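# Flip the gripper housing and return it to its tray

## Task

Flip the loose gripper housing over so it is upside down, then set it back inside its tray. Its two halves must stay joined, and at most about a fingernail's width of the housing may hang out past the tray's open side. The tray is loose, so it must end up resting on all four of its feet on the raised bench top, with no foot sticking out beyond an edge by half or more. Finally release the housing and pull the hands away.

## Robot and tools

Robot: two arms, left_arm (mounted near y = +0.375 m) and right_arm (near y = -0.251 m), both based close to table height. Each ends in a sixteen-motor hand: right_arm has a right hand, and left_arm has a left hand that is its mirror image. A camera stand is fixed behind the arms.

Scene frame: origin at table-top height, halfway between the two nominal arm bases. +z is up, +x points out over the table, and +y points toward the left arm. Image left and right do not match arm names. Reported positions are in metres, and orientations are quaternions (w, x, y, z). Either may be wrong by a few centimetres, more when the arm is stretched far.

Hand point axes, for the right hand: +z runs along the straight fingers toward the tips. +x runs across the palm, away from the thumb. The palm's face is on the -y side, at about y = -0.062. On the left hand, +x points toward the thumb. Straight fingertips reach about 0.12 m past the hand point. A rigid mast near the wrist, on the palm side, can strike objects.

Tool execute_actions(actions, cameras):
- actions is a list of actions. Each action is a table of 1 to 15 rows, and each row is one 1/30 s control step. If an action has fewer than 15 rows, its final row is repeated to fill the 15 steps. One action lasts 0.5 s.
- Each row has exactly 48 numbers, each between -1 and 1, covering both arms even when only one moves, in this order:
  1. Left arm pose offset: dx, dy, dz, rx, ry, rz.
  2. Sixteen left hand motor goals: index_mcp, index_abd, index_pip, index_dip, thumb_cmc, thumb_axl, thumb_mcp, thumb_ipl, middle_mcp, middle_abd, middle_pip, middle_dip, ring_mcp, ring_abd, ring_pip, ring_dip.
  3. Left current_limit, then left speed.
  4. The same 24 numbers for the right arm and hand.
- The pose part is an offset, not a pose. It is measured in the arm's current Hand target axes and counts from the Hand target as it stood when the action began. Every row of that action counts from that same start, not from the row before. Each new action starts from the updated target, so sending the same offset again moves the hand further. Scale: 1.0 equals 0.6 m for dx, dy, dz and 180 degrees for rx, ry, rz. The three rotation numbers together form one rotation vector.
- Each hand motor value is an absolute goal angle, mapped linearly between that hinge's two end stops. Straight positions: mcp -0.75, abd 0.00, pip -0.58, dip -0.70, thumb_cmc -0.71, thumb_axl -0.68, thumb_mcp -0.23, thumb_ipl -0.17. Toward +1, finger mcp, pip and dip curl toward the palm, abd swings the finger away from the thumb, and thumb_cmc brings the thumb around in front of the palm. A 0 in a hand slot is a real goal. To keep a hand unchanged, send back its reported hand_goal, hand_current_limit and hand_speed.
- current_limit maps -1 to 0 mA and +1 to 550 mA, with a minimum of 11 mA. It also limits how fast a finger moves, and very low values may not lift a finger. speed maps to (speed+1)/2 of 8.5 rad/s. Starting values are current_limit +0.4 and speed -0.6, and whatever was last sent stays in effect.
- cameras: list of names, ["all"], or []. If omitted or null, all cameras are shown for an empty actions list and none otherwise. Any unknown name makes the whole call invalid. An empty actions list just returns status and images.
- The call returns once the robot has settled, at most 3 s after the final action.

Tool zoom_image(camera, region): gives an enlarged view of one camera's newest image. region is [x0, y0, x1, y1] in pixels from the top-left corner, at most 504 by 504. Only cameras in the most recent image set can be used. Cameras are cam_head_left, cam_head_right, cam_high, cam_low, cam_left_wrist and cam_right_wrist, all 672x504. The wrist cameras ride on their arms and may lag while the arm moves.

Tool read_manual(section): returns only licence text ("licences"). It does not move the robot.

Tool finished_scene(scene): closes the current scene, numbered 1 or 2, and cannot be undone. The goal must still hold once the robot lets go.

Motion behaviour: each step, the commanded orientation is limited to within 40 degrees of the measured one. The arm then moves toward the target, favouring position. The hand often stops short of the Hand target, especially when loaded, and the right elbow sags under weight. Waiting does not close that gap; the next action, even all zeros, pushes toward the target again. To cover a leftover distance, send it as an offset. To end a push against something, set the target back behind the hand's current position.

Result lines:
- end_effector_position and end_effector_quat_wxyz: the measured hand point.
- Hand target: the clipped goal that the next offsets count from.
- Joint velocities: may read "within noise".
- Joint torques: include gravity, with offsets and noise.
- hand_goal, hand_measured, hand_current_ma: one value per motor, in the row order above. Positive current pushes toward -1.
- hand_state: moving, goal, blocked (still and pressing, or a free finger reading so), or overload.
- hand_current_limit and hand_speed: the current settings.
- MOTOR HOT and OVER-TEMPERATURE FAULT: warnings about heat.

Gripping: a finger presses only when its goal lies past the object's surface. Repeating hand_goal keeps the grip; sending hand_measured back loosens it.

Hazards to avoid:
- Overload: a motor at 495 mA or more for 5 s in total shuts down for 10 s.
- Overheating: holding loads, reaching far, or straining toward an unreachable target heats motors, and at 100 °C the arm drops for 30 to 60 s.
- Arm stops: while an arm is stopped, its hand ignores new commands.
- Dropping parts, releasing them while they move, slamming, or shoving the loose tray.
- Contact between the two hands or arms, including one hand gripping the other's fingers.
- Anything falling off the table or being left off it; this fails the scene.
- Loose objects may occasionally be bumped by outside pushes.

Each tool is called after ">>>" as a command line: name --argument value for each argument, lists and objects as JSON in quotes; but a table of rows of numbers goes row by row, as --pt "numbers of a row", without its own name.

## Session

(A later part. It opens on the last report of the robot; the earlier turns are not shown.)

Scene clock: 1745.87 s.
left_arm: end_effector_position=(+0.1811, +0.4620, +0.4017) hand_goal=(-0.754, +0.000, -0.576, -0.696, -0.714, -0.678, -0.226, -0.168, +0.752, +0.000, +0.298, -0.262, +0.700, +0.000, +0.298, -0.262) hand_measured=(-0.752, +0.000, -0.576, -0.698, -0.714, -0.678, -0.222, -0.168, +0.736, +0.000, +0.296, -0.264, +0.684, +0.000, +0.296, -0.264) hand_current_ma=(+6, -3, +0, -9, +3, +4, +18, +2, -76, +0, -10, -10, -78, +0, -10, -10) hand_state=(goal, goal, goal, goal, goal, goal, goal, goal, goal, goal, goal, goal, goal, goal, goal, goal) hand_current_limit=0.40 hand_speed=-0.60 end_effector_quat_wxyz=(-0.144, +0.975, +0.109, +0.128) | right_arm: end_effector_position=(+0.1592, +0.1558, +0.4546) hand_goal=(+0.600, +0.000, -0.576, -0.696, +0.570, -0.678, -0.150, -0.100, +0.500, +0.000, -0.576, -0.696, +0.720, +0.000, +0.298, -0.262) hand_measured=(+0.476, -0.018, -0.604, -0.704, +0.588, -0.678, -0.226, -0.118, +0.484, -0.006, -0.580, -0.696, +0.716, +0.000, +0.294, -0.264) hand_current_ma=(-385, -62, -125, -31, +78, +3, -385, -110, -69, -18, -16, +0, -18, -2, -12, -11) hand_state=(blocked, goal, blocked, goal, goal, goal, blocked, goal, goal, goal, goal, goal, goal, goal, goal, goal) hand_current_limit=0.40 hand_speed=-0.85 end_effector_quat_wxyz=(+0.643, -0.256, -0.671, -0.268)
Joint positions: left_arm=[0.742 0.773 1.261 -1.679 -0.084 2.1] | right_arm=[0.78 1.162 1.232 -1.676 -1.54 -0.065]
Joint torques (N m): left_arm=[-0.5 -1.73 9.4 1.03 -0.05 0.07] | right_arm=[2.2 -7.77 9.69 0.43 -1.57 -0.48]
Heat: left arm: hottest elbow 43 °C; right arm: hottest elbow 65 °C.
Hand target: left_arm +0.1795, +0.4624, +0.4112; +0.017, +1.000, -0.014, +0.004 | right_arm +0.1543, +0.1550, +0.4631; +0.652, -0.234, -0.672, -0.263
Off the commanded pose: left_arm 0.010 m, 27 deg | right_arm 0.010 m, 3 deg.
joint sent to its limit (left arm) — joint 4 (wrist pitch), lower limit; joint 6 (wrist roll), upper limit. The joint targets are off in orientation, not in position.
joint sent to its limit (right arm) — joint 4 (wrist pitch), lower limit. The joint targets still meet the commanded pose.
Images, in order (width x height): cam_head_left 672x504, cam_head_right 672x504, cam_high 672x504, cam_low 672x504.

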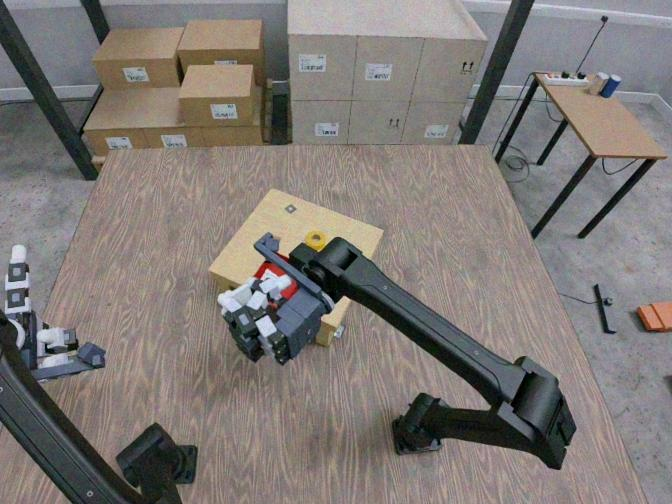

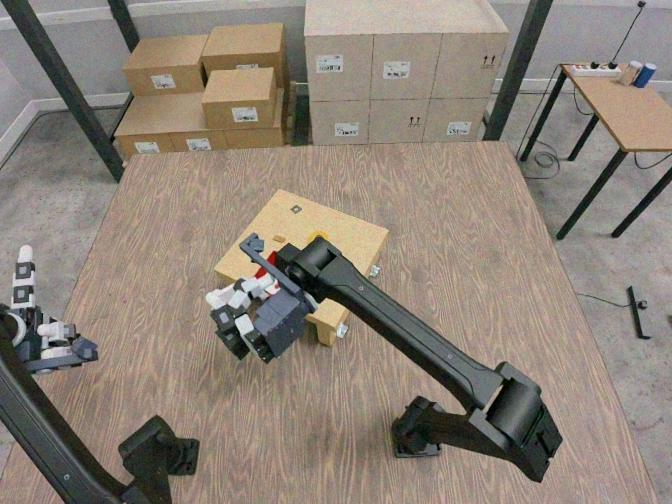

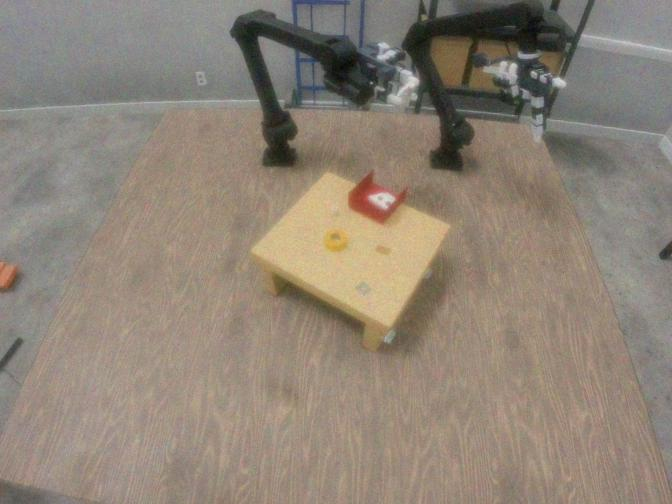

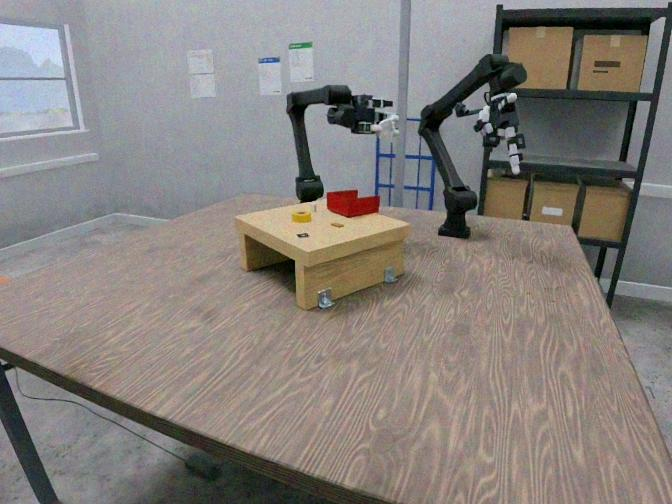

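>>> execute_actions --actions '[[[0,0,0,0,0,0,-0.754,0,-0.576,-0.696,-0.714,-0.678,-0.226,-0.168,0.753,0,0.299,-0.261,0.70,0,0.299,-0.261,0.4,-0.6,0,-0.0603,0.003,0,0.0194,-0.0167,0.6,0,-0.576,-0.696,0.57,-0.678,-0.15,-0.1,0.5,0,-0.576,-0.696,0.72,0,0.299,-0.261,0.4,-0.85]],[[0,0,0,0,0,0,-0.754,0,-0.576,-0.696,-0.714,-0.678,-0.226,-0.168,0.753,0,0.299,-0.261,0.70,0,0.299,-0.261,0.4,-0.6,-0.0833,-0.0603,0.003,0,0,0,0.6,0,-0.576,-0.696,0.57,-0.678,-0.15,-0.1,0.5,0,-0.576,-0.696,0.72,0,0.299,-0.261,0.4,-0.85]],[[0,0,0,0,0,0,-0.754,0,-0.576,-0.696,-0.714,-0.678,-0.226,-0.168,0.753,0,0.299,-0.261,0.70,0,0.299,-0.261,0.4,-0.6,-0.0833,0,0,0,0,0,0.6,0,-0.576,-0.696,0.57,-0.678,-0.15,-0.1,0.5,0,-0.576,-0.696,0.72,0,0.299,-0.261,0.4,-0.85]],[[0,0,0,0,0,0,-0.754,0,-0.576,-0.696,-0.714,-0.678,-0.226,-0.168,0.753,0,0.299,-0.261,0.70,0,0.299,-0.261,0.4,-0.6,-0.0833,0,0,0,0,0,0.6,0,-0.576,-0.696,0.57,-0.678,-0.15,-0.1,0.5,0,-0.576,-0.696,0.72,0,0.299,-0.261,0.4,-0.85]],[[0,0,0,0,0,0,-0.754,0,-0.576,-0.696,-0.714,-0.678,-0.226,-0.168,0.753,0,0.299,-0.261,0.70,0,0.299,-0.261,0.4,-0.6,-0.0833,0,0,0,0,0,0.6,0,-0.576,-0.696,0.57,-0.678,-0.15,-0.1,0.5,0,-0.576,-0.696,0.72,0,0.299,-0.261,0.4,-0.85]]]' --cameras '["cam_head_left", "cam_head_right", "cam_low"]'

>>> zoom_image --camera "cam_head_left" --region '[170, 250, 370, 410]'

>>> zoom_image --camera "cam_low" --region '[280, 120, 440, 240]'

Scene clock: 1778.90 s.
left_arm: end_effector_position=(+0.1811, +0.4620, +0.4017) hand_goal=(-0.754, +0.000, -0.576, -0.696, -0.714, -0.678, -0.226, -0.168, +0.752, +0.000, +0.298, -0.262, +0.700, +0.000, +0.298, -0.262) hand_measured=(-0.752, +0.000, -0.576, -0.698, -0.714, -0.678, -0.222, -0.168, +0.736, +0.000, +0.296, -0.264, +0.684, +0.000, +0.296, -0.264) hand_current_ma=(+6, -3, +0, -9, +3, +4, +18, +2, -76, +0, -10, -10, -78, +0, -10, -10) hand_state=(goal, goal, goal, goal, goal, goal, goal, goal, goal, goal, goal, goal, goal, goal, goal, goal) hand_current_limit=0.40 hand_speed=-0.60 end_effector_quat_wxyz=(-0.144, +0.975, +0.109, +0.128) | right_arm: end_effector_position=(+0.1093, +0.1198, +0.2529) hand_goal=(+0.600, +0.000, -0.576, -0.696, +0.570, -0.678, -0.150, -0.100, +0.500, +0.000, -0.576, -0.696, +0.720, +0.000, +0.298, -0.262) hand_measured=(+0.476, -0.018, -0.604, -0.704, +0.586, -0.678, -0.226, -0.120, +0.486, -0.006, -0.580, -0.696, +0.716, +0.000, +0.294, -0.264) hand_current_ma=(-385, -62, -125, -31, +73, +3, -385, -111, -66, -18, -16, +0, -16, -3, -12, -11) hand_state=(blocked, goal, blocked, goal, goal, goal, blocked, goal, goal, goal, goal, goal, goal, goal, goal, goal) hand_current_limit=0.40 hand_speed=-0.85 end_effector_quat_wxyz=(+0.652, -0.237, -0.669, -0.267)
Joint positions: left_arm=[0.742 0.773 1.261 -1.679 -0.084 2.1] | right_arm=[0.811 1.174 0.674 -1.294 -1.563 -0.272]
Joint torques (N m): left_arm=[-0.5 -1.9 9.42 1.1 -0.06 0.08] | right_arm=[1.55 -5.3 8.75 1.57 -1.19 -0.56]
Heat: left arm: hottest elbow 43 °C; right arm: hottest elbow 60 °C.
Hand target: left_arm +0.1795, +0.4624, +0.4112; +0.017, +1.000, -0.014, +0.004 | right_arm +0.1099, +0.1247, +0.2590; +0.665, -0.208, -0.658, -0.287
Off the commanded pose: left_arm 0.010 m, 27 deg | right_arm 0.008 m, 4 deg.
joint sent to its limit (left arm) — joint 4 (wrist pitch), lower limit; joint 6 (wrist roll), upper limit. The joint targets are off in orientation, not in position.
joint sent to its limit (right arm) — joint 5 (wrist yaw), lower limit. The joint targets are off in orientation, not in position.
Images, in order (width x height): cam_head_left 672x504, cam_head_right 672x504, cam_low 672x504.

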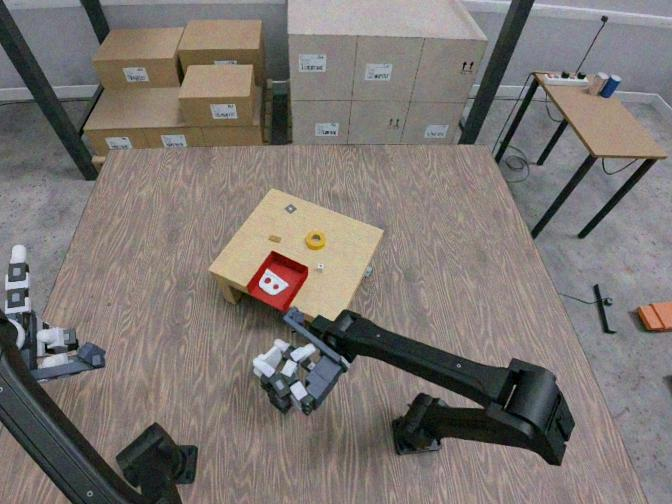

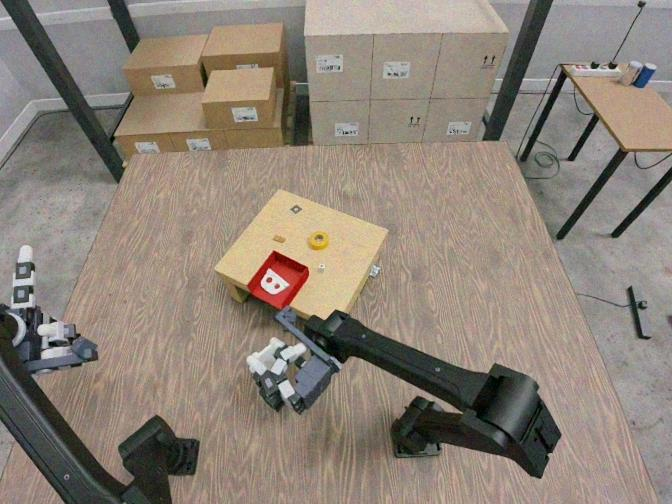

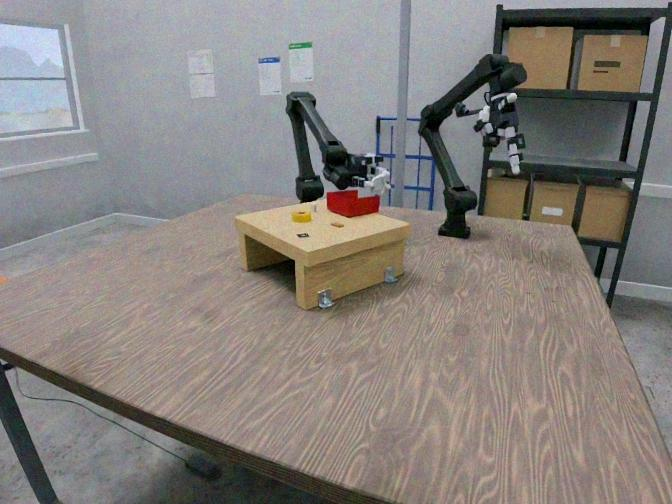

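Scaled by 2.520 from the camera's 672x504 image, which has a finer 960x720 frame.

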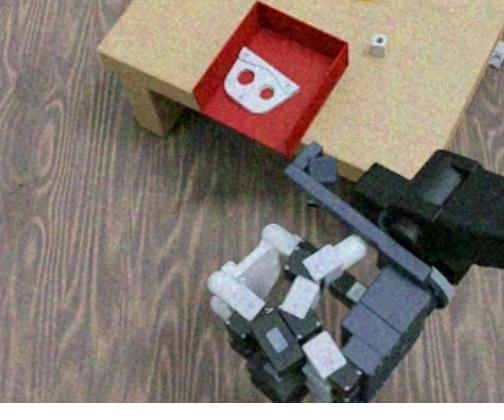

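Scaled by 3.150 from the camera's 672x504 image, which has a finer 960x720 frame.

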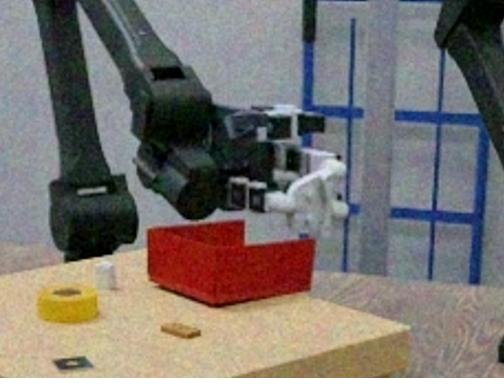

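>>> execute_actions --actions '[[[0,0,0,0,0,0,-0.754,0,-0.576,-0.696,-0.714,-0.678,-0.226,-0.168,0.753,0,0.299,-0.261,0.70,0,0.299,-0.261,0.4,-0.6,0.07,0.0865,-0.047,-0.0148,0,0,0.6,0,-0.576,-0.696,0.57,-0.678,-0.15,-0.1,0.5,0,-0.576,-0.696,0.72,0,0.299,-0.261,0.4,-0.85]],[[0,0,0,0,0,0,-0.754,0,-0.576,-0.696,-0.714,-0.678,-0.226,-0.168,0.753,0,0.299,-0.261,0.70,0,0.299,-0.261,0.4,-0.6,0.07,0.0883,-0.0437,-0.0148,0,0,0.6,0,-0.576,-0.696,0.57,-0.678,-0.15,-0.1,0.5,0,-0.576,-0.696,0.72,0,0.299,-0.261,0.4,-0.85]],[[0,0,0,0,0,0,-0.754,0,-0.576,-0.696,-0.714,-0.678,-0.226,-0.168,0.753,0,0.299,-0.261,0.70,0,0.299,-0.261,0.4,-0.6,0.0167,0.09,-0.04,-0.0148,0,0,0.6,0,-0.576,-0.696,0.57,-0.678,-0.15,-0.1,0.5,0,-0.576,-0.696,0.72,0,0.299,-0.261,0.4,-0.85]],[[0,0,0,0,0,0,-0.754,0,-0.576,-0.696,-0.714,-0.678,-0.226,-0.168,0.753,0,0.299,-0.261,0.70,0,0.299,-0.261,0.4,-0.6,0,0.0915,-0.0363,-0.0148,0,0,0.6,0,-0.576,-0.696,0.57,-0.678,-0.15,-0.1,0.5,0,-0.576,-0.696,0.72,0,0.299,-0.261,0.4,-0.85]],[[0,0,0,0,0,0,-0.754,0,-0.576,-0.696,-0.714,-0.678,-0.226,-0.168,0.753,0,0.299,-0.261,0.70,0,0.299,-0.261,0.4,-0.6,0,0.0928,-0.0327,-0.0148,0,0,0.6,0,-0.576,-0.696,0.57,-0.678,-0.15,-0.1,0.5,0,-0.576,-0.696,0.72,0,0.299,-0.261,0.4,-0.85]],[[0,0,0,0,0,0,-0.754,0,-0.576,-0.696,-0.714,-0.678,-0.226,-0.168,0.753,0,0.299,-0.261,0.70,0,0.299,-0.261,0.4,-0.6,0,0.094,-0.029,-0.0148,0,0,0.6,0,-0.576,-0.696,0.57,-0.678,-0.15,-0.1,0.5,0,-0.576,-0.696,0.72,0,0.299,-0.261,0.4,-0.85]]]' --cameras '["cam_head_left", "cam_high", "cam_low"]'

>>> zoom_image --camera "cam_head_left" --region '[190, 180, 350, 310]'

>>> zoom_image --camera "cam_low" --region '[280, 120, 440, 240]'

Scene clock: 1841.87 s.
left_arm: end_effector_position=(+0.1811, +0.4620, +0.4017) hand_goal=(-0.754, +0.000, -0.576, -0.696, -0.714, -0.678, -0.226, -0.168, +0.752, +0.000, +0.298, -0.262, +0.700, +0.000, +0.298, -0.262) hand_measured=(-0.752, +0.000, -0.576, -0.698, -0.714, -0.678, -0.222, -0.168, +0.736, +0.000, +0.296, -0.264, +0.684, +0.000, +0.296, -0.264) hand_current_ma=(+6, -3, +0, -9, +3, +4, +18, +2, -76, +0, -10, -10, -78, +0, -10, -10) hand_state=(goal, goal, goal, goal, goal, goal, goal, goal, goal, goal, goal, goal, goal, goal, goal, goal) hand_current_limit=0.40 hand_speed=-0.60 end_effector_quat_wxyz=(-0.144, +0.975, +0.109, +0.128) | right_arm: end_effector_position=(+0.4292, +0.2250, +0.3554) hand_goal=(+0.600, +0.000, -0.576, -0.696, +0.570, -0.678, -0.150, -0.100, +0.500, +0.000, -0.576, -0.696, +0.720, +0.000, +0.298, -0.262) hand_measured=(+0.476, -0.018, -0.604, -0.704, +0.586, -0.678, -0.226, -0.120, +0.486, -0.006, -0.580, -0.696, +0.718, -0.002, +0.294, -0.264) hand_current_ma=(-385, -62, -125, -31, +70, +3, -385, -115, -61, -18, -16, +0, -11, -3, -12, -11) hand_state=(blocked, goal, blocked, goal, goal, goal, blocked, goal, goal, goal, goal, goal, goal, goal, goal, goal) hand_current_limit=0.40 hand_speed=-0.85 end_effector_quat_wxyz=(+0.610, -0.324, -0.631, -0.352)
Joint positions: left_arm=[0.742 0.773 1.261 -1.679 -0.084 2.1] | right_arm=[0.542 1.722 1.545 -1.365 -1.563 -0.02]
Joint torques (N m): left_arm=[-0.44 -1.67 9.36 1.03 -0.04 0.1] | right_arm=[0.44 -15.15 14.09 1.03 -1.19 -0.21]
Heat: left arm: hottest elbow 43 °C; right arm: hottest elbow 60 °C.
Hand target: left_arm +0.1795, +0.4624, +0.4112; +0.017, +1.000, -0.014, +0.004 | right_arm +0.4410, +0.2312, +0.3750; +0.629, -0.299, -0.611, -0.376
Off the commanded pose: left_arm 0.010 m, 27 deg | right_arm 0.024 m, 5 deg.
joint sent to its limit (left arm) — joint 4 (wrist pitch), lower limit; joint 6 (wrist roll), upper limit. The joint targets are off in orientation, not in position.
joint sent to its limit (right arm) — joint 5 (wrist yaw), lower limit. The joint targets are off in orientation, not in position.
Images, in order (width x height): cam_head_left 672x504, cam_high 672x504, cam_low 672x504.

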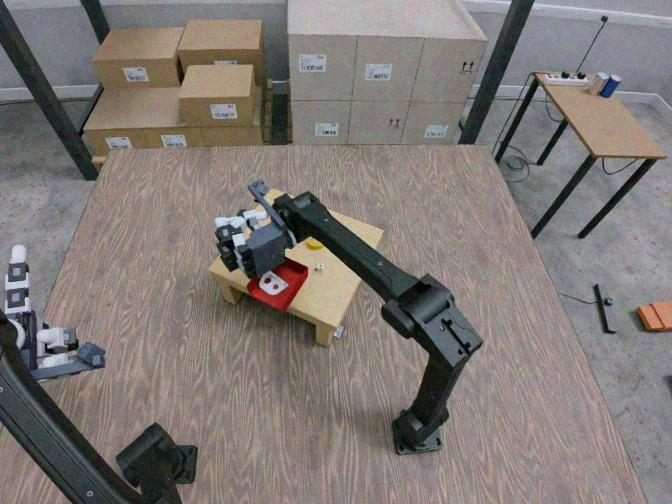

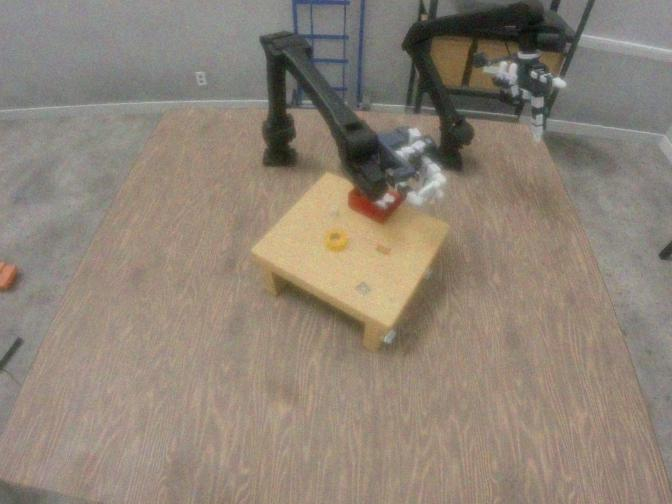

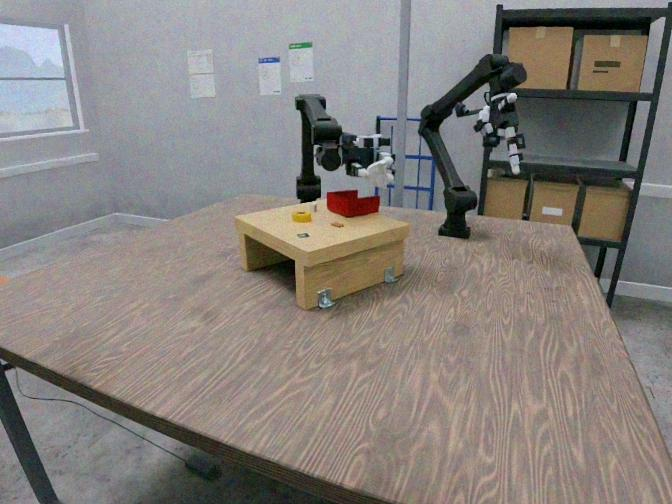

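Scaled by 3.150 from the camera's 672x504 image, which has a finer 960x720 frame.

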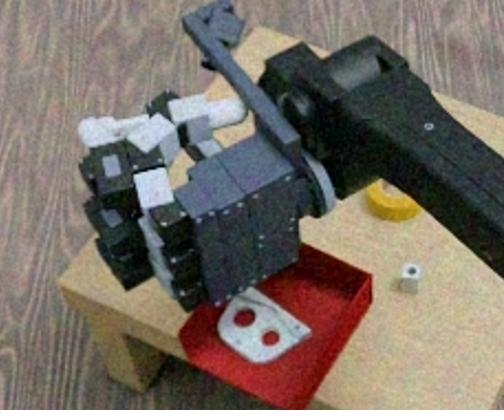

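Scaled by 3.150 from the camera's 672x504 image, which has a finer 960x720 frame.

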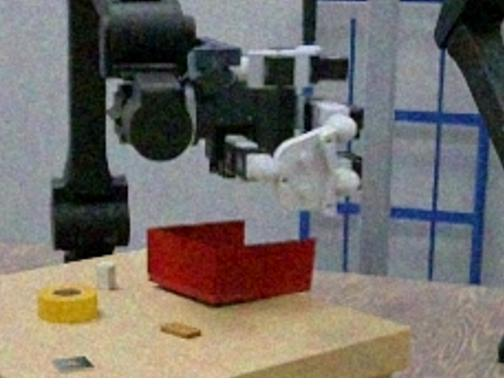

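>>> execute_actions --actions '[[[0,0,0,0,0,0,-0.754,0,-0.576,-0.696,-0.714,-0.678,-0.226,-0.168,0.753,0,0.299,-0.261,0.70,0,0.299,-0.261,0.4,-0.6,0,0.0552,-0.0662,-0.0222,0,0,0.6,0,-0.576,-0.696,0.57,-0.678,-0.15,-0.1,0.5,0,-0.576,-0.696,0.72,0,0.299,-0.261,0.4,-0.85]],[[0,0,0,0,0,0,-0.754,0,-0.576,-0.696,-0.714,-0.678,-0.226,-0.168,0.753,0,0.299,-0.261,0.70,0,0.299,-0.261,0.4,-0.6,-0.0833,0,0,0,0,0,0.6,0,-0.576,-0.696,0.57,-0.678,-0.15,-0.1,0.5,0,-0.576,-0.696,0.72,0,0.299,-0.261,0.4,-0.85]]]' --cameras '["cam_head_left", "cam_high", "cam_low"]'

>>> zoom_image --camera "cam_low" --region '[300, 130, 420, 230]'

>>> zoom_image --camera "cam_high" --region '[340, 120, 480, 260]'

Scene clock: 1872.07 s.
left_arm: end_effector_position=(+0.1811, +0.4620, +0.4017) hand_goal=(-0.754, +0.000, -0.576, -0.696, -0.714, -0.678, -0.226, -0.168, +0.752, +0.000, +0.298, -0.262, +0.700, +0.000, +0.298, -0.262) hand_measured=(-0.752, +0.000, -0.576, -0.698, -0.714, -0.678, -0.222, -0.168, +0.736, +0.000, +0.296, -0.264, +0.684, +0.000, +0.296, -0.264) hand_current_ma=(+6, -3, +0, -9, +3, +4, +18, +2, -76, +0, -10, -10, -78, +0, -10, -10) hand_state=(goal, goal, goal, goal, goal, goal, goal, goal, goal, goal, goal, goal, goal, goal, goal, goal) hand_current_limit=0.40 hand_speed=-0.60 end_effector_quat_wxyz=(-0.144, +0.975, +0.109, +0.128) | right_arm: end_effector_position=(+0.4918, +0.2150, +0.3225) hand_goal=(+0.600, +0.000, -0.576, -0.696, +0.570, -0.678, -0.150, -0.100, +0.500, +0.000, -0.576, -0.696, +0.720, +0.000, +0.298, -0.262) hand_measured=(+0.476, -0.018, -0.604, -0.704, +0.586, -0.678, -0.226, -0.120, +0.486, -0.006, -0.580, -0.696, +0.718, -0.002, +0.294, -0.264) hand_current_ma=(-385, -62, -125, -31, +70, +3, -385, -115, -61, -18, -16, +0, -11, -3, -12, -11) hand_state=(blocked, goal, blocked, goal, goal, goal, blocked, goal, goal, goal, goal, goal, goal, goal, goal, goal) hand_current_limit=0.40 hand_speed=-0.85 end_effector_quat_wxyz=(+0.602, -0.351, -0.617, -0.366)
Joint positions: left_arm=[0.742 0.773 1.261 -1.679 -0.084 2.1] | right_arm=[0.478 1.837 1.621 -1.329 -1.563 -0.004]
Joint torques (N m): left_arm=[-0.62 -1.85 9.44 0.98 -0.06 0.12] | right_arm=[1.79 -17.32 9.39 2.06 -1.27 -0.6]
Heat: left arm: hottest elbow 43 °C; right arm: hottest elbow 70 °C.
Hand target: left_arm +0.1795, +0.4624, +0.4112; +0.017, +1.000, -0.014, +0.004 | right_arm +0.4919, +0.2213, +0.3252; +0.618, -0.320, -0.598, -0.397
Off the commanded pose: left_arm 0.010 m, 27 deg | right_arm 0.007 m, 6 deg.
joint sent to its limit (left arm) — joint 4 (wrist pitch), lower limit; joint 6 (wrist roll), upper limit. The joint targets are off in orientation, not in position.
joint sent to its limit (right arm) — joint 5 (wrist yaw), lower limit. The joint targets are off in orientation, not in position.
Images, in order (width x height): cam_head_left 672x504, cam_high 672x504, cam_low 672x504.

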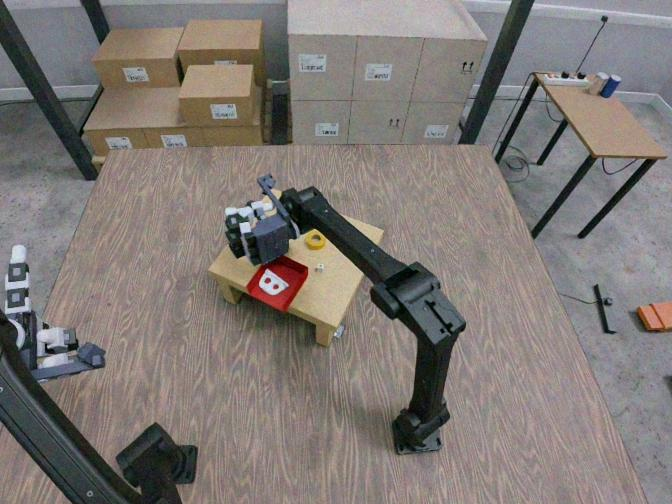

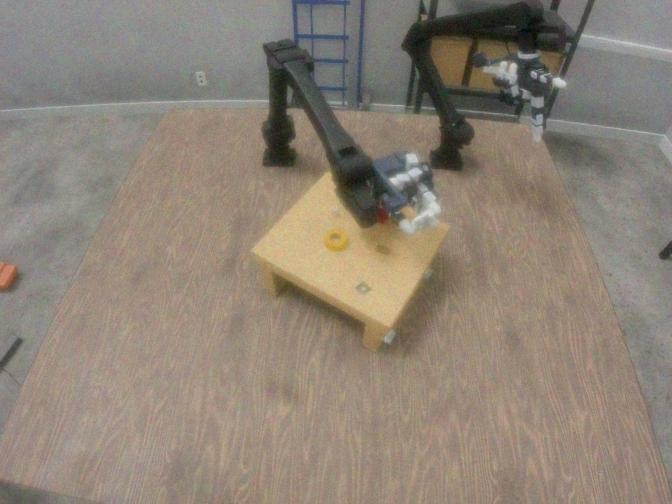

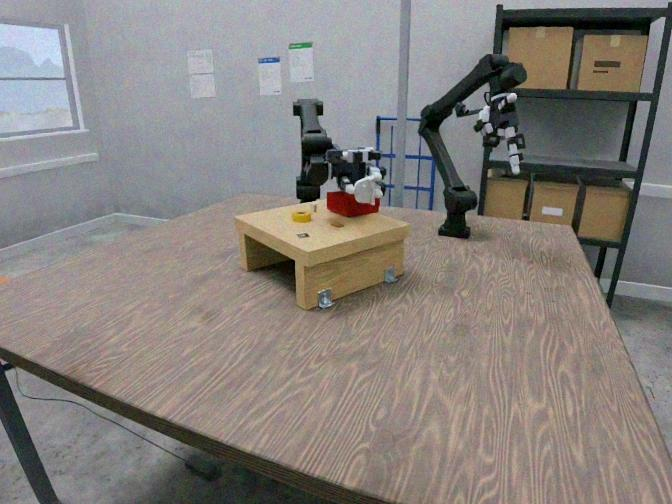

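Scaled by 4.200 from the camera's 672x504 image, which has a finer 960x720 frame.

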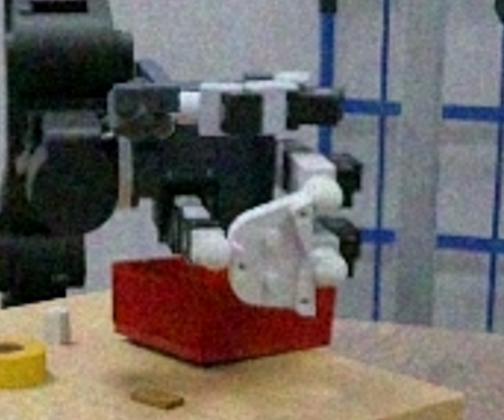

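Scaled by 3.600 from the camera's 672x504 image, which has a finer 960x720 frame.

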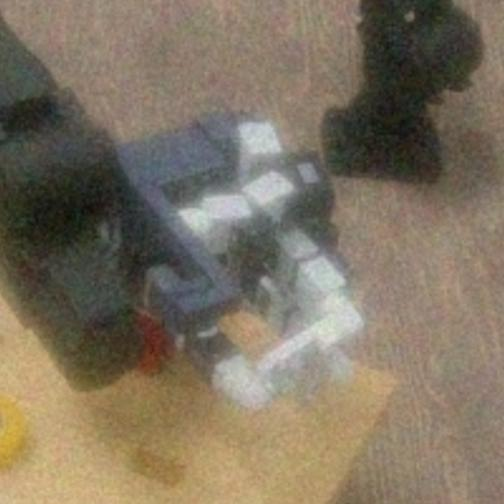

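>>> execute_actions --actions '[[[0,0,0,0,0,0,-0.754,0,-0.576,-0.696,-0.714,-0.678,-0.226,-0.168,0.753,0,0.299,-0.261,0.70,0,0.299,-0.261,0.4,-0.6,-0.0667,0,0,0,0,-0.02,0.6,0,-0.576,-0.696,0.57,-0.678,-0.15,-0.1,0.5,0,-0.576,-0.696,0.72,0,0.299,-0.261,0.4,-0.85]],[[0,0,0,0,0,0,-0.754,0,-0.576,-0.696,-0.714,-0.678,-0.226,-0.168,0.753,0,0.299,-0.261,0.70,0,0.299,-0.261,0.4,-0.6,-0.035,0,0,0,0,0,0.6,0,-0.576,-0.696,0.57,-0.678,-0.15,-0.1,0.5,0,-0.576,-0.696,0.72,0,0.299,-0.261,0.4,-0.85]]]' --cameras '["cam_low"]'

>>> zoom_image --camera "cam_low" --region '[300, 130, 420, 230]'

Scene clock: 1898.10 s.
left_arm: end_effector_position=(+0.1811, +0.4620, +0.4017) hand_goal=(-0.754, +0.000, -0.576, -0.696, -0.714, -0.678, -0.226, -0.168, +0.752, +0.000, +0.298, -0.262, +0.700, +0.000, +0.298, -0.262) hand_measured=(-0.752, +0.000, -0.576, -0.698, -0.714, -0.678, -0.222, -0.168, +0.736, +0.000, +0.296, -0.264, +0.684, +0.000, +0.296, -0.264) hand_current_ma=(+6, -3, +0, -9, +3, +4, +18, +2, -76, +0, -10, -10, -78, +0, -10, -10) hand_state=(goal, goal, goal, goal, goal, goal, goal, goal, goal, goal, goal, goal, goal, goal, goal, goal) hand_current_limit=0.40 hand_speed=-0.60 end_effector_quat_wxyz=(-0.144, +0.975, +0.109, +0.128) | right_arm: end_effector_position=(+0.4939, +0.2175, +0.3052) hand_goal=(+0.600, +0.000, -0.576, -0.696, +0.570, -0.678, -0.150, -0.100, +0.500, +0.000, -0.576, -0.696, +0.720, +0.000, +0.298, -0.262) hand_measured=(+0.476, -0.018, -0.604, -0.704, +0.578, -0.678, -0.226, -0.120, +0.486, -0.008, -0.580, -0.696, +0.718, -0.002, +0.294, -0.264) hand_current_ma=(-385, -64, -125, -31, +36, +3, -385, -115, -61, -25, -16, +0, -10, -6, -12, -11) hand_state=(blocked, goal, blocked, goal, goal, goal, blocked, goal, goal, goal, goal, goal, goal, goal, goal, goal) hand_current_limit=0.40 hand_speed=-0.85 end_effector_quat_wxyz=(+0.584, -0.316, -0.633, -0.398)
Joint positions: left_arm=[0.742 0.773 1.261 -1.679 -0.084 2.1] | right_arm=[0.479 1.851 1.566 -1.217 -1.569 -0.066]
Joint torques (N m): left_arm=[-0.5 -1.67 9.36 1.1 -0.05 0.07] | right_arm=[1.55 -12.51 6.57 2.84 -0.91 -0.77]
Heat: left arm: hottest elbow 43 °C; right arm: hottest elbow 63 °C.
Hand target: left_arm +0.1795, +0.4624, +0.4112; +0.017, +1.000, -0.014, +0.004 | right_arm +0.4950, +0.2284, +0.2646; +0.606, -0.301, -0.607, -0.416
Off the commanded pose: left_arm 0.010 m, 27 deg | right_arm 0.042 m, 5 deg.
joint read past its limit (right arm) — joint 5 (wrist yaw), lower limit.
joint sent to its limit (left arm) — joint 4 (wrist pitch), lower limit; joint 6 (wrist roll), upper limit. The joint targets are off in orientation, not in position.
joint sent to its limit (right arm) — joint 5 (wrist yaw), lower limit. The joint targets are off in position and orientation.
Images, in order (width x height): cam_low 672x504.

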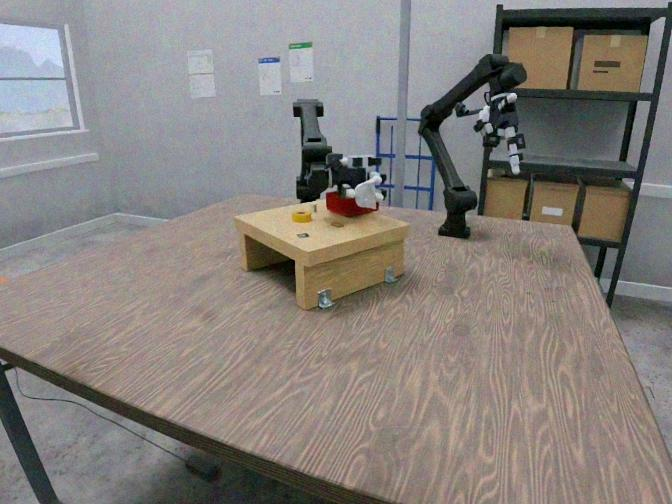

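Scaled by 4.200 from the camera's 672x504 image, which has a finer 960x720 frame.

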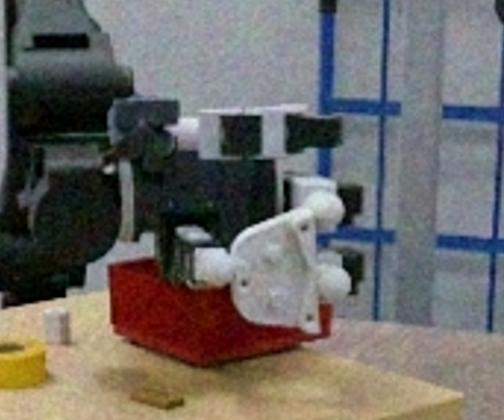

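>>> execute_actions --actions '[[[0,0,0,0,0,0,-0.754,0,-0.576,-0.696,-0.714,-0.678,-0.226,-0.168,0.753,0,0.299,-0.261,0.70,0,0.299,-0.261,0.4,-0.6,0.14,0,0,0,0,0.01,0.6,0,-0.576,-0.696,0.57,-0.678,-0.15,-0.1,0.5,0,-0.576,-0.696,0.72,0,0.299,-0.261,0.4,-0.85]],[[0,0,0,0,0,0,-0.754,0,-0.576,-0.696,-0.714,-0.678,-0.226,-0.168,0.753,0,0.299,-0.261,0.70,0,0.299,-0.261,0.4,-0.6,0.05,-0.0988,0.0385,0.0206,0,0,0.6,0,-0.576,-0.696,0.57,-0.678,-0.15,-0.1,0.5,0,-0.576,-0.696,0.72,0,0.299,-0.261,0.4,-0.85]],[[0,0,0,0,0,0,-0.754,0,-0.576,-0.696,-0.714,-0.678,-0.226,-0.168,0.753,0,0.299,-0.261,0.70,0,0.299,-0.261,0.4,-0.6,0,-0.0967,0.0437,0.0206,0,0,0.6,0,-0.576,-0.696,0.57,-0.678,-0.15,-0.1,0.5,0,-0.576,-0.696,0.72,0,0.299,-0.261,0.4,-0.85]],[[0,0,0,0,0,0,-0.754,0,-0.576,-0.696,-0.714,-0.678,-0.226,-0.168,0.753,0,0.299,-0.261,0.70,0,0.299,-0.261,0.4,-0.6,0,-0.0943,0.0485,0.0206,0,0,0.6,0,-0.576,-0.696,0.57,-0.678,-0.15,-0.1,0.5,0,-0.576,-0.696,0.72,0,0.299,-0.261,0.4,-0.85]],[[0,0,0,0,0,0,-0.754,0,-0.576,-0.696,-0.714,-0.678,-0.226,-0.168,0.753,0,0.299,-0.261,0.70,0,0.299,-0.261,0.4,-0.6,0,-0.0917,0.0533,0.0206,0,0,0.6,0,-0.576,-0.696,0.57,-0.678,-0.15,-0.1,0.5,0,-0.576,-0.696,0.72,0,0.299,-0.261,0.4,-0.85]],[[0,0,0,0,0,0,-0.754,0,-0.576,-0.696,-0.714,-0.678,-0.226,-0.168,0.753,0,0.299,-0.261,0.70,0,0.299,-0.261,0.4,-0.6,0,-0.0887,0.058,0.0206,0,0,0.6,0,-0.576,-0.696,0.57,-0.678,-0.15,-0.1,0.5,0,-0.576,-0.696,0.72,0,0.299,-0.261,0.4,-0.85]],[[0,0,0,0,0,0,-0.754,0,-0.576,-0.696,-0.714,-0.678,-0.226,-0.168,0.753,0,0.299,-0.261,0.70,0,0.299,-0.261,0.4,-0.6,0,-0.0853,0.0623,0.0206,0,0,0.6,0,-0.576,-0.696,0.57,-0.678,-0.15,-0.1,0.5,0,-0.576,-0.696,0.72,0,0.299,-0.261,0.4,-0.85]],[[0,0,0,0,0,0,-0.754,0,-0.576,-0.696,-0.714,-0.678,-0.226,-0.168,0.753,0,0.299,-0.261,0.70,0,0.299,-0.261,0.4,-0.6,0,-0.0818,0.0667,0.0206,0,0,0.6,0,-0.576,-0.696,0.57,-0.678,-0.15,-0.1,0.5,0,-0.576,-0.696,0.72,0,0.299,-0.261,0.4,-0.85]]]' --cameras '["cam_head_left", "cam_head_right", "cam_high", "cam_low"]'

>>> zoom_image --camera "cam_head_left" --region '[170, 230, 370, 410]'

Scene clock: 1954.77 s.
left_arm: end_effector_position=(+0.1811, +0.4620, +0.4017) hand_goal=(-0.754, +0.000, -0.576, -0.696, -0.714, -0.678, -0.226, -0.168, +0.752, +0.000, +0.298, -0.262, +0.700, +0.000, +0.298, -0.262) hand_measured=(-0.752, +0.000, -0.576, -0.698, -0.714, -0.678, -0.222, -0.168, +0.736, +0.000, +0.296, -0.264, +0.684, +0.000, +0.296, -0.264) hand_current_ma=(+6, -3, +0, -9, +3, +4, +18, +2, -76, +0, -10, -10, -78, +0, -10, -10) hand_state=(goal, goal, goal, goal, goal, goal, goal, goal, goal, goal, goal, goal, goal, goal, goal, goal) hand_current_limit=0.40 hand_speed=-0.60 end_effector_quat_wxyz=(-0.144, +0.975, +0.109, +0.128) | right_arm: end_effector_position=(+0.0520, +0.1403, +0.3353) hand_goal=(+0.600, +0.000, -0.576, -0.696, +0.570, -0.678, -0.150, -0.100, +0.500, +0.000, -0.576, -0.696, +0.720, +0.000, +0.298, -0.262) hand_measured=(+0.476, -0.018, -0.604, -0.704, +0.578, -0.678, -0.226, -0.120, +0.488, -0.008, -0.580, -0.696, +0.718, -0.002, +0.294, -0.264) hand_current_ma=(-385, -64, -125, -31, +36, +3, -385, -115, -56, -25, -17, -2, -6, -6, -12, -11) hand_state=(blocked, goal, blocked, goal, goal, goal, blocked, goal, goal, goal, goal, goal, goal, goal, goal, goal) hand_current_limit=0.40 hand_speed=-0.85 end_effector_quat_wxyz=(+0.668, -0.164, -0.689, -0.228)
Joint positions: left_arm=[0.742 0.773 1.261 -1.679 -0.084 2.1] | right_arm=[0.979 1.054 0.813 -1.305 -1.568 -0.07]
Joint torques (N m): left_arm=[-0.44 -1.55 9.37 1.02 -0.06 0.11] | right_arm=[1.44 -6.71 9.44 1.5 -0.97 -0.41]
Heat: left arm: hottest elbow 43 °C; right arm: hottest elbow 57 °C.
Hand target: left_arm +0.1795, +0.4624, +0.4112; +0.017, +1.000, -0.014, +0.004 | right_arm +0.0487, +0.1398, +0.3430; +0.666, -0.165, -0.679, -0.261
Off the commanded pose: left_arm 0.010 m, 27 deg | right_arm 0.008 m, 4 deg.
joint read past its limit (right arm) — joint 5 (wrist yaw), lower limit.
joint sent to its limit (left arm) — joint 4 (wrist pitch), lower limit; joint 6 (wrist roll), upper limit. The joint targets are off in orientation, not in position.
joint sent to its limit (right arm) — joint 5 (wrist yaw), lower limit. The joint targets are off in orientation, not in position.
Images, in order (width x height): cam_head_left 672x504, cam_head_right 672x504, cam_high 672x504, cam_low 672x504.

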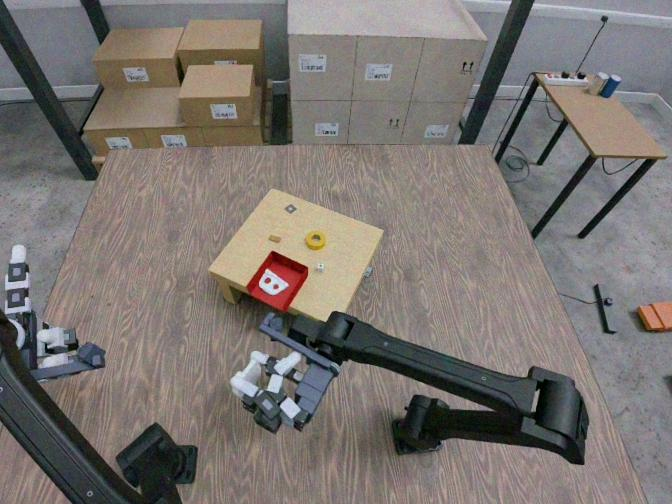

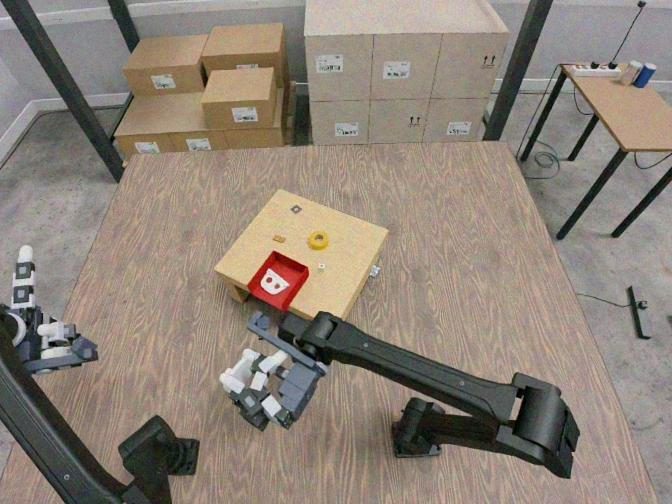

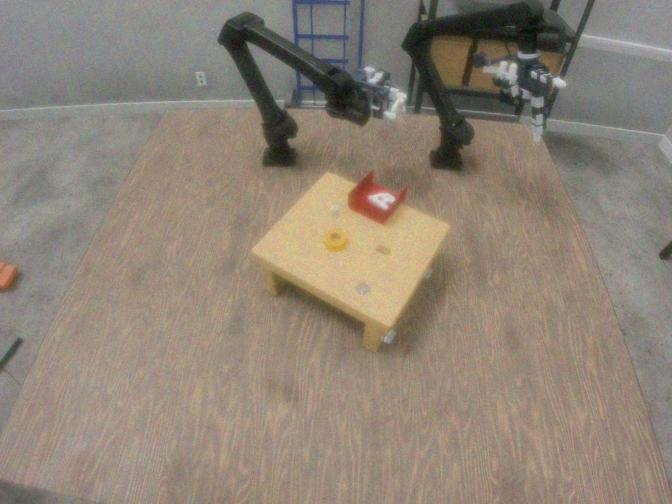

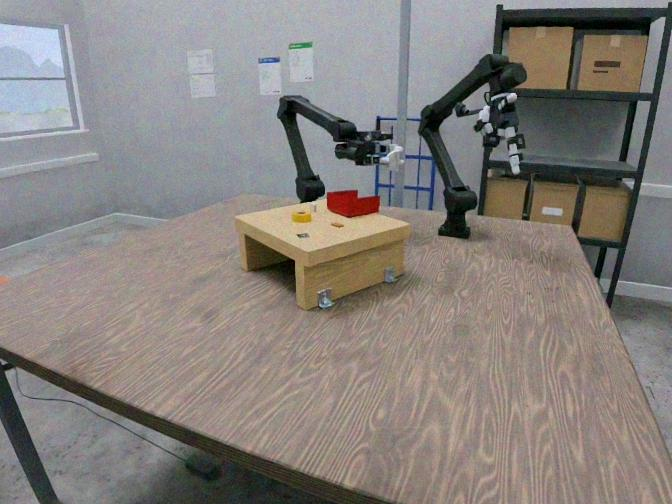

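Scaled by 2.520 from the camera's 672x504 image, which has a finer 960x720 frame.

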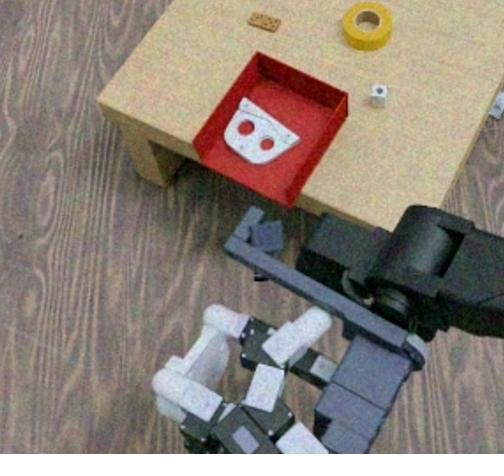

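>>> execute_actions --actions '[[[0,0,0,0,0,0,-0.754,0,-0.576,-0.696,-0.714,-0.678,-0.226,-0.168,0.753,0,0.299,-0.261,0.70,0,0.299,-0.261,0.4,-0.6,-0.0833,-0.008,0,0,0,0,0.6,0,-0.576,-0.696,0.57,-0.678,-0.15,-0.1,0.5,0,-0.576,-0.696,0.72,0,0.299,-0.261,0.4,-0.85]],[[0,0,0,0,0,0,-0.754,0,-0.576,-0.696,-0.714,-0.678,-0.226,-0.168,0.753,0,0.299,-0.261,0.70,0,0.299,-0.261,0.4,-0.6,-0.0833,-0.008,0,0,0,0,0.6,0,-0.576,-0.696,0.57,-0.678,-0.15,-0.1,0.5,0,-0.576,-0.696,0.72,0,0.299,-0.261,0.4,-0.85]],[[0,0,0,0,0,0,-0.754,0,-0.576,-0.696,-0.714,-0.678,-0.226,-0.168,0.753,0,0.299,-0.261,0.70,0,0.299,-0.261,0.4,-0.6,-0.0833,-0.008,0,0,0,0,0.6,0,-0.576,-0.696,0.57,-0.678,-0.15,-0.1,0.5,0,-0.576,-0.696,0.72,0,0.299,-0.261,0.4,-0.85]],[[0,0,0,0,0,0,-0.754,0,-0.576,-0.696,-0.714,-0.678,-0.226,-0.168,0.753,0,0.299,-0.261,0.70,0,0.299,-0.261,0.4,-0.6,-0.0667,-0.006,0,0,0,0,0.6,0,-0.576,-0.696,0.57,-0.678,-0.15,-0.1,0.5,0,-0.576,-0.696,0.72,0,0.299,-0.261,0.4,-0.85]]]' --cameras '["cam_head_left", "cam_head_right", "cam_high"]'

>>> zoom_image --camera "cam_head_left" --region '[180, 280, 350, 430]'

>>> zoom_image --camera "cam_high" --region '[310, 60, 440, 190]'

Scene clock: 1981.50 s.
left_arm: end_effector_position=(+0.1811, +0.4620, +0.4017) hand_goal=(-0.754, +0.000, -0.576, -0.696, -0.714, -0.678, -0.226, -0.168, +0.752, +0.000, +0.298, -0.262, +0.700, +0.000, +0.298, -0.262) hand_measured=(-0.752, +0.000, -0.576, -0.698, -0.714, -0.678, -0.222, -0.168, +0.736, +0.000, +0.296, -0.264, +0.684, +0.000, +0.296, -0.264) hand_current_ma=(+6, -3, +0, -9, +3, +4, +18, +2, -76, +0, -10, -10, -78, +0, -10, -10) hand_state=(goal, goal, goal, goal, goal, goal, goal, goal, goal, goal, goal, goal, goal, goal, goal, goal) hand_current_limit=0.40 hand_speed=-0.60 end_effector_quat_wxyz=(-0.144, +0.975, +0.109, +0.128) | right_arm: end_effector_position=(+0.0507, +0.1445, +0.1492) hand_goal=(+0.600, +0.000, -0.576, -0.696, +0.570, -0.678, -0.150, -0.100, +0.500, +0.000, -0.576, -0.696, +0.720, +0.000, +0.298, -0.262) hand_measured=(+0.476, -0.018, -0.604, -0.704, +0.578, -0.678, -0.226, -0.120, +0.488, -0.008, -0.580, -0.696, +0.718, -0.002, +0.294, -0.264) hand_current_ma=(-385, -64, -125, -31, +36, +3, -385, -115, -56, -25, -17, -2, -6, -6, -12, -11) hand_state=(blocked, goal, blocked, goal, goal, goal, blocked, goal, goal, goal, goal, goal, goal, goal, goal, goal) hand_current_limit=0.40 hand_speed=-0.85 end_effector_quat_wxyz=(+0.670, -0.163, -0.689, -0.222)
Joint positions: left_arm=[0.742 0.773 1.261 -1.679 -0.084 2.1] | right_arm=[0.988 1.457 0.559 -0.846 -1.568 -0.261]
Joint torques (N m): left_arm=[-0.67 -1.79 9.4 1.11 -0.07 0.11] | right_arm=[1.44 -6.83 6.11 1.57 -0.94 -0.61]
Heat: left arm: hottest elbow 43 °C; right arm: hottest elbow 57 °C.
Hand target: left_arm +0.1795, +0.4624, +0.4112; +0.017, +1.000, -0.014, +0.004 | right_arm +0.0494, +0.1486, +0.1523; +0.666, -0.166, -0.679, -0.261
Off the commanded pose: left_arm 0.010 m, 27 deg | right_arm 0.005 m, 5 deg.
joint read past its limit (right arm) — joint 5 (wrist yaw), lower limit.
joint sent to its limit (left arm) — joint 4 (wrist pitch), lower limit; joint 6 (wrist roll), upper limit. The joint targets are off in orientation, not in position.
joint sent to its limit (right arm) — joint 5 (wrist yaw), lower limit. The joint targets are off in orientation, not in position.
Images, in order (width x height): cam_head_left 672x504, cam_head_right 672x504, cam_high 672x504.

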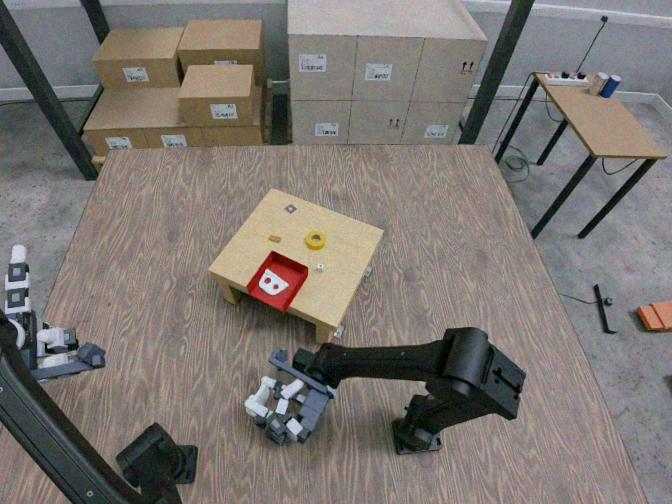

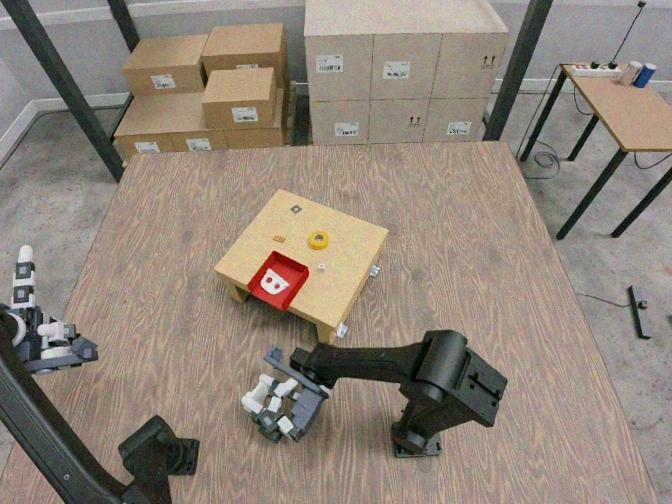

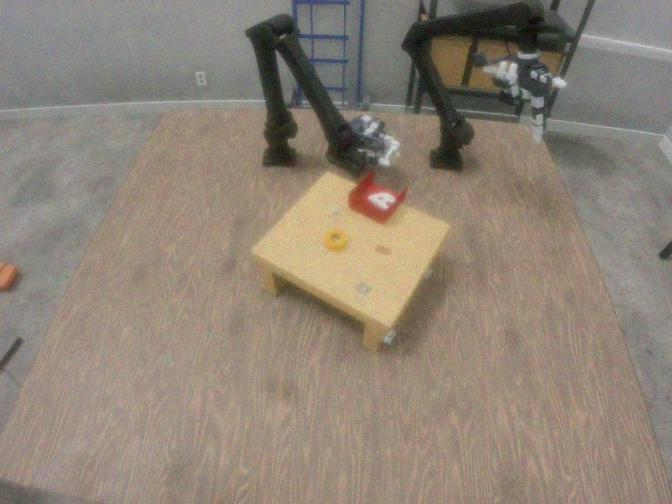

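Scaled by 2.965 from the camera's 672x504 image, which has a finer 960x720 frame.

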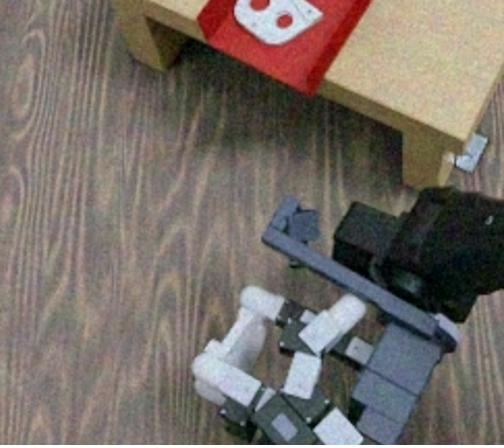

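Scaled by 3.877 from the camera's 672x504 image, which has a finer 960x720 frame.

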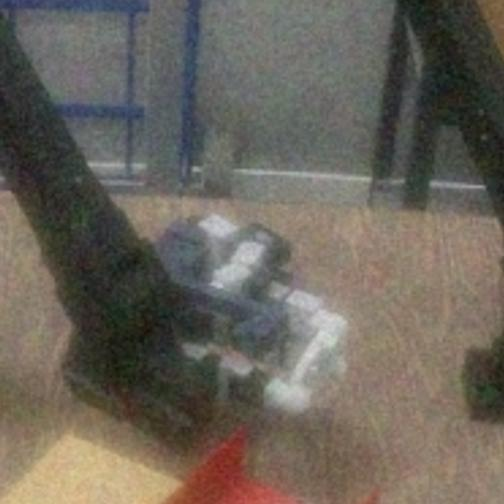

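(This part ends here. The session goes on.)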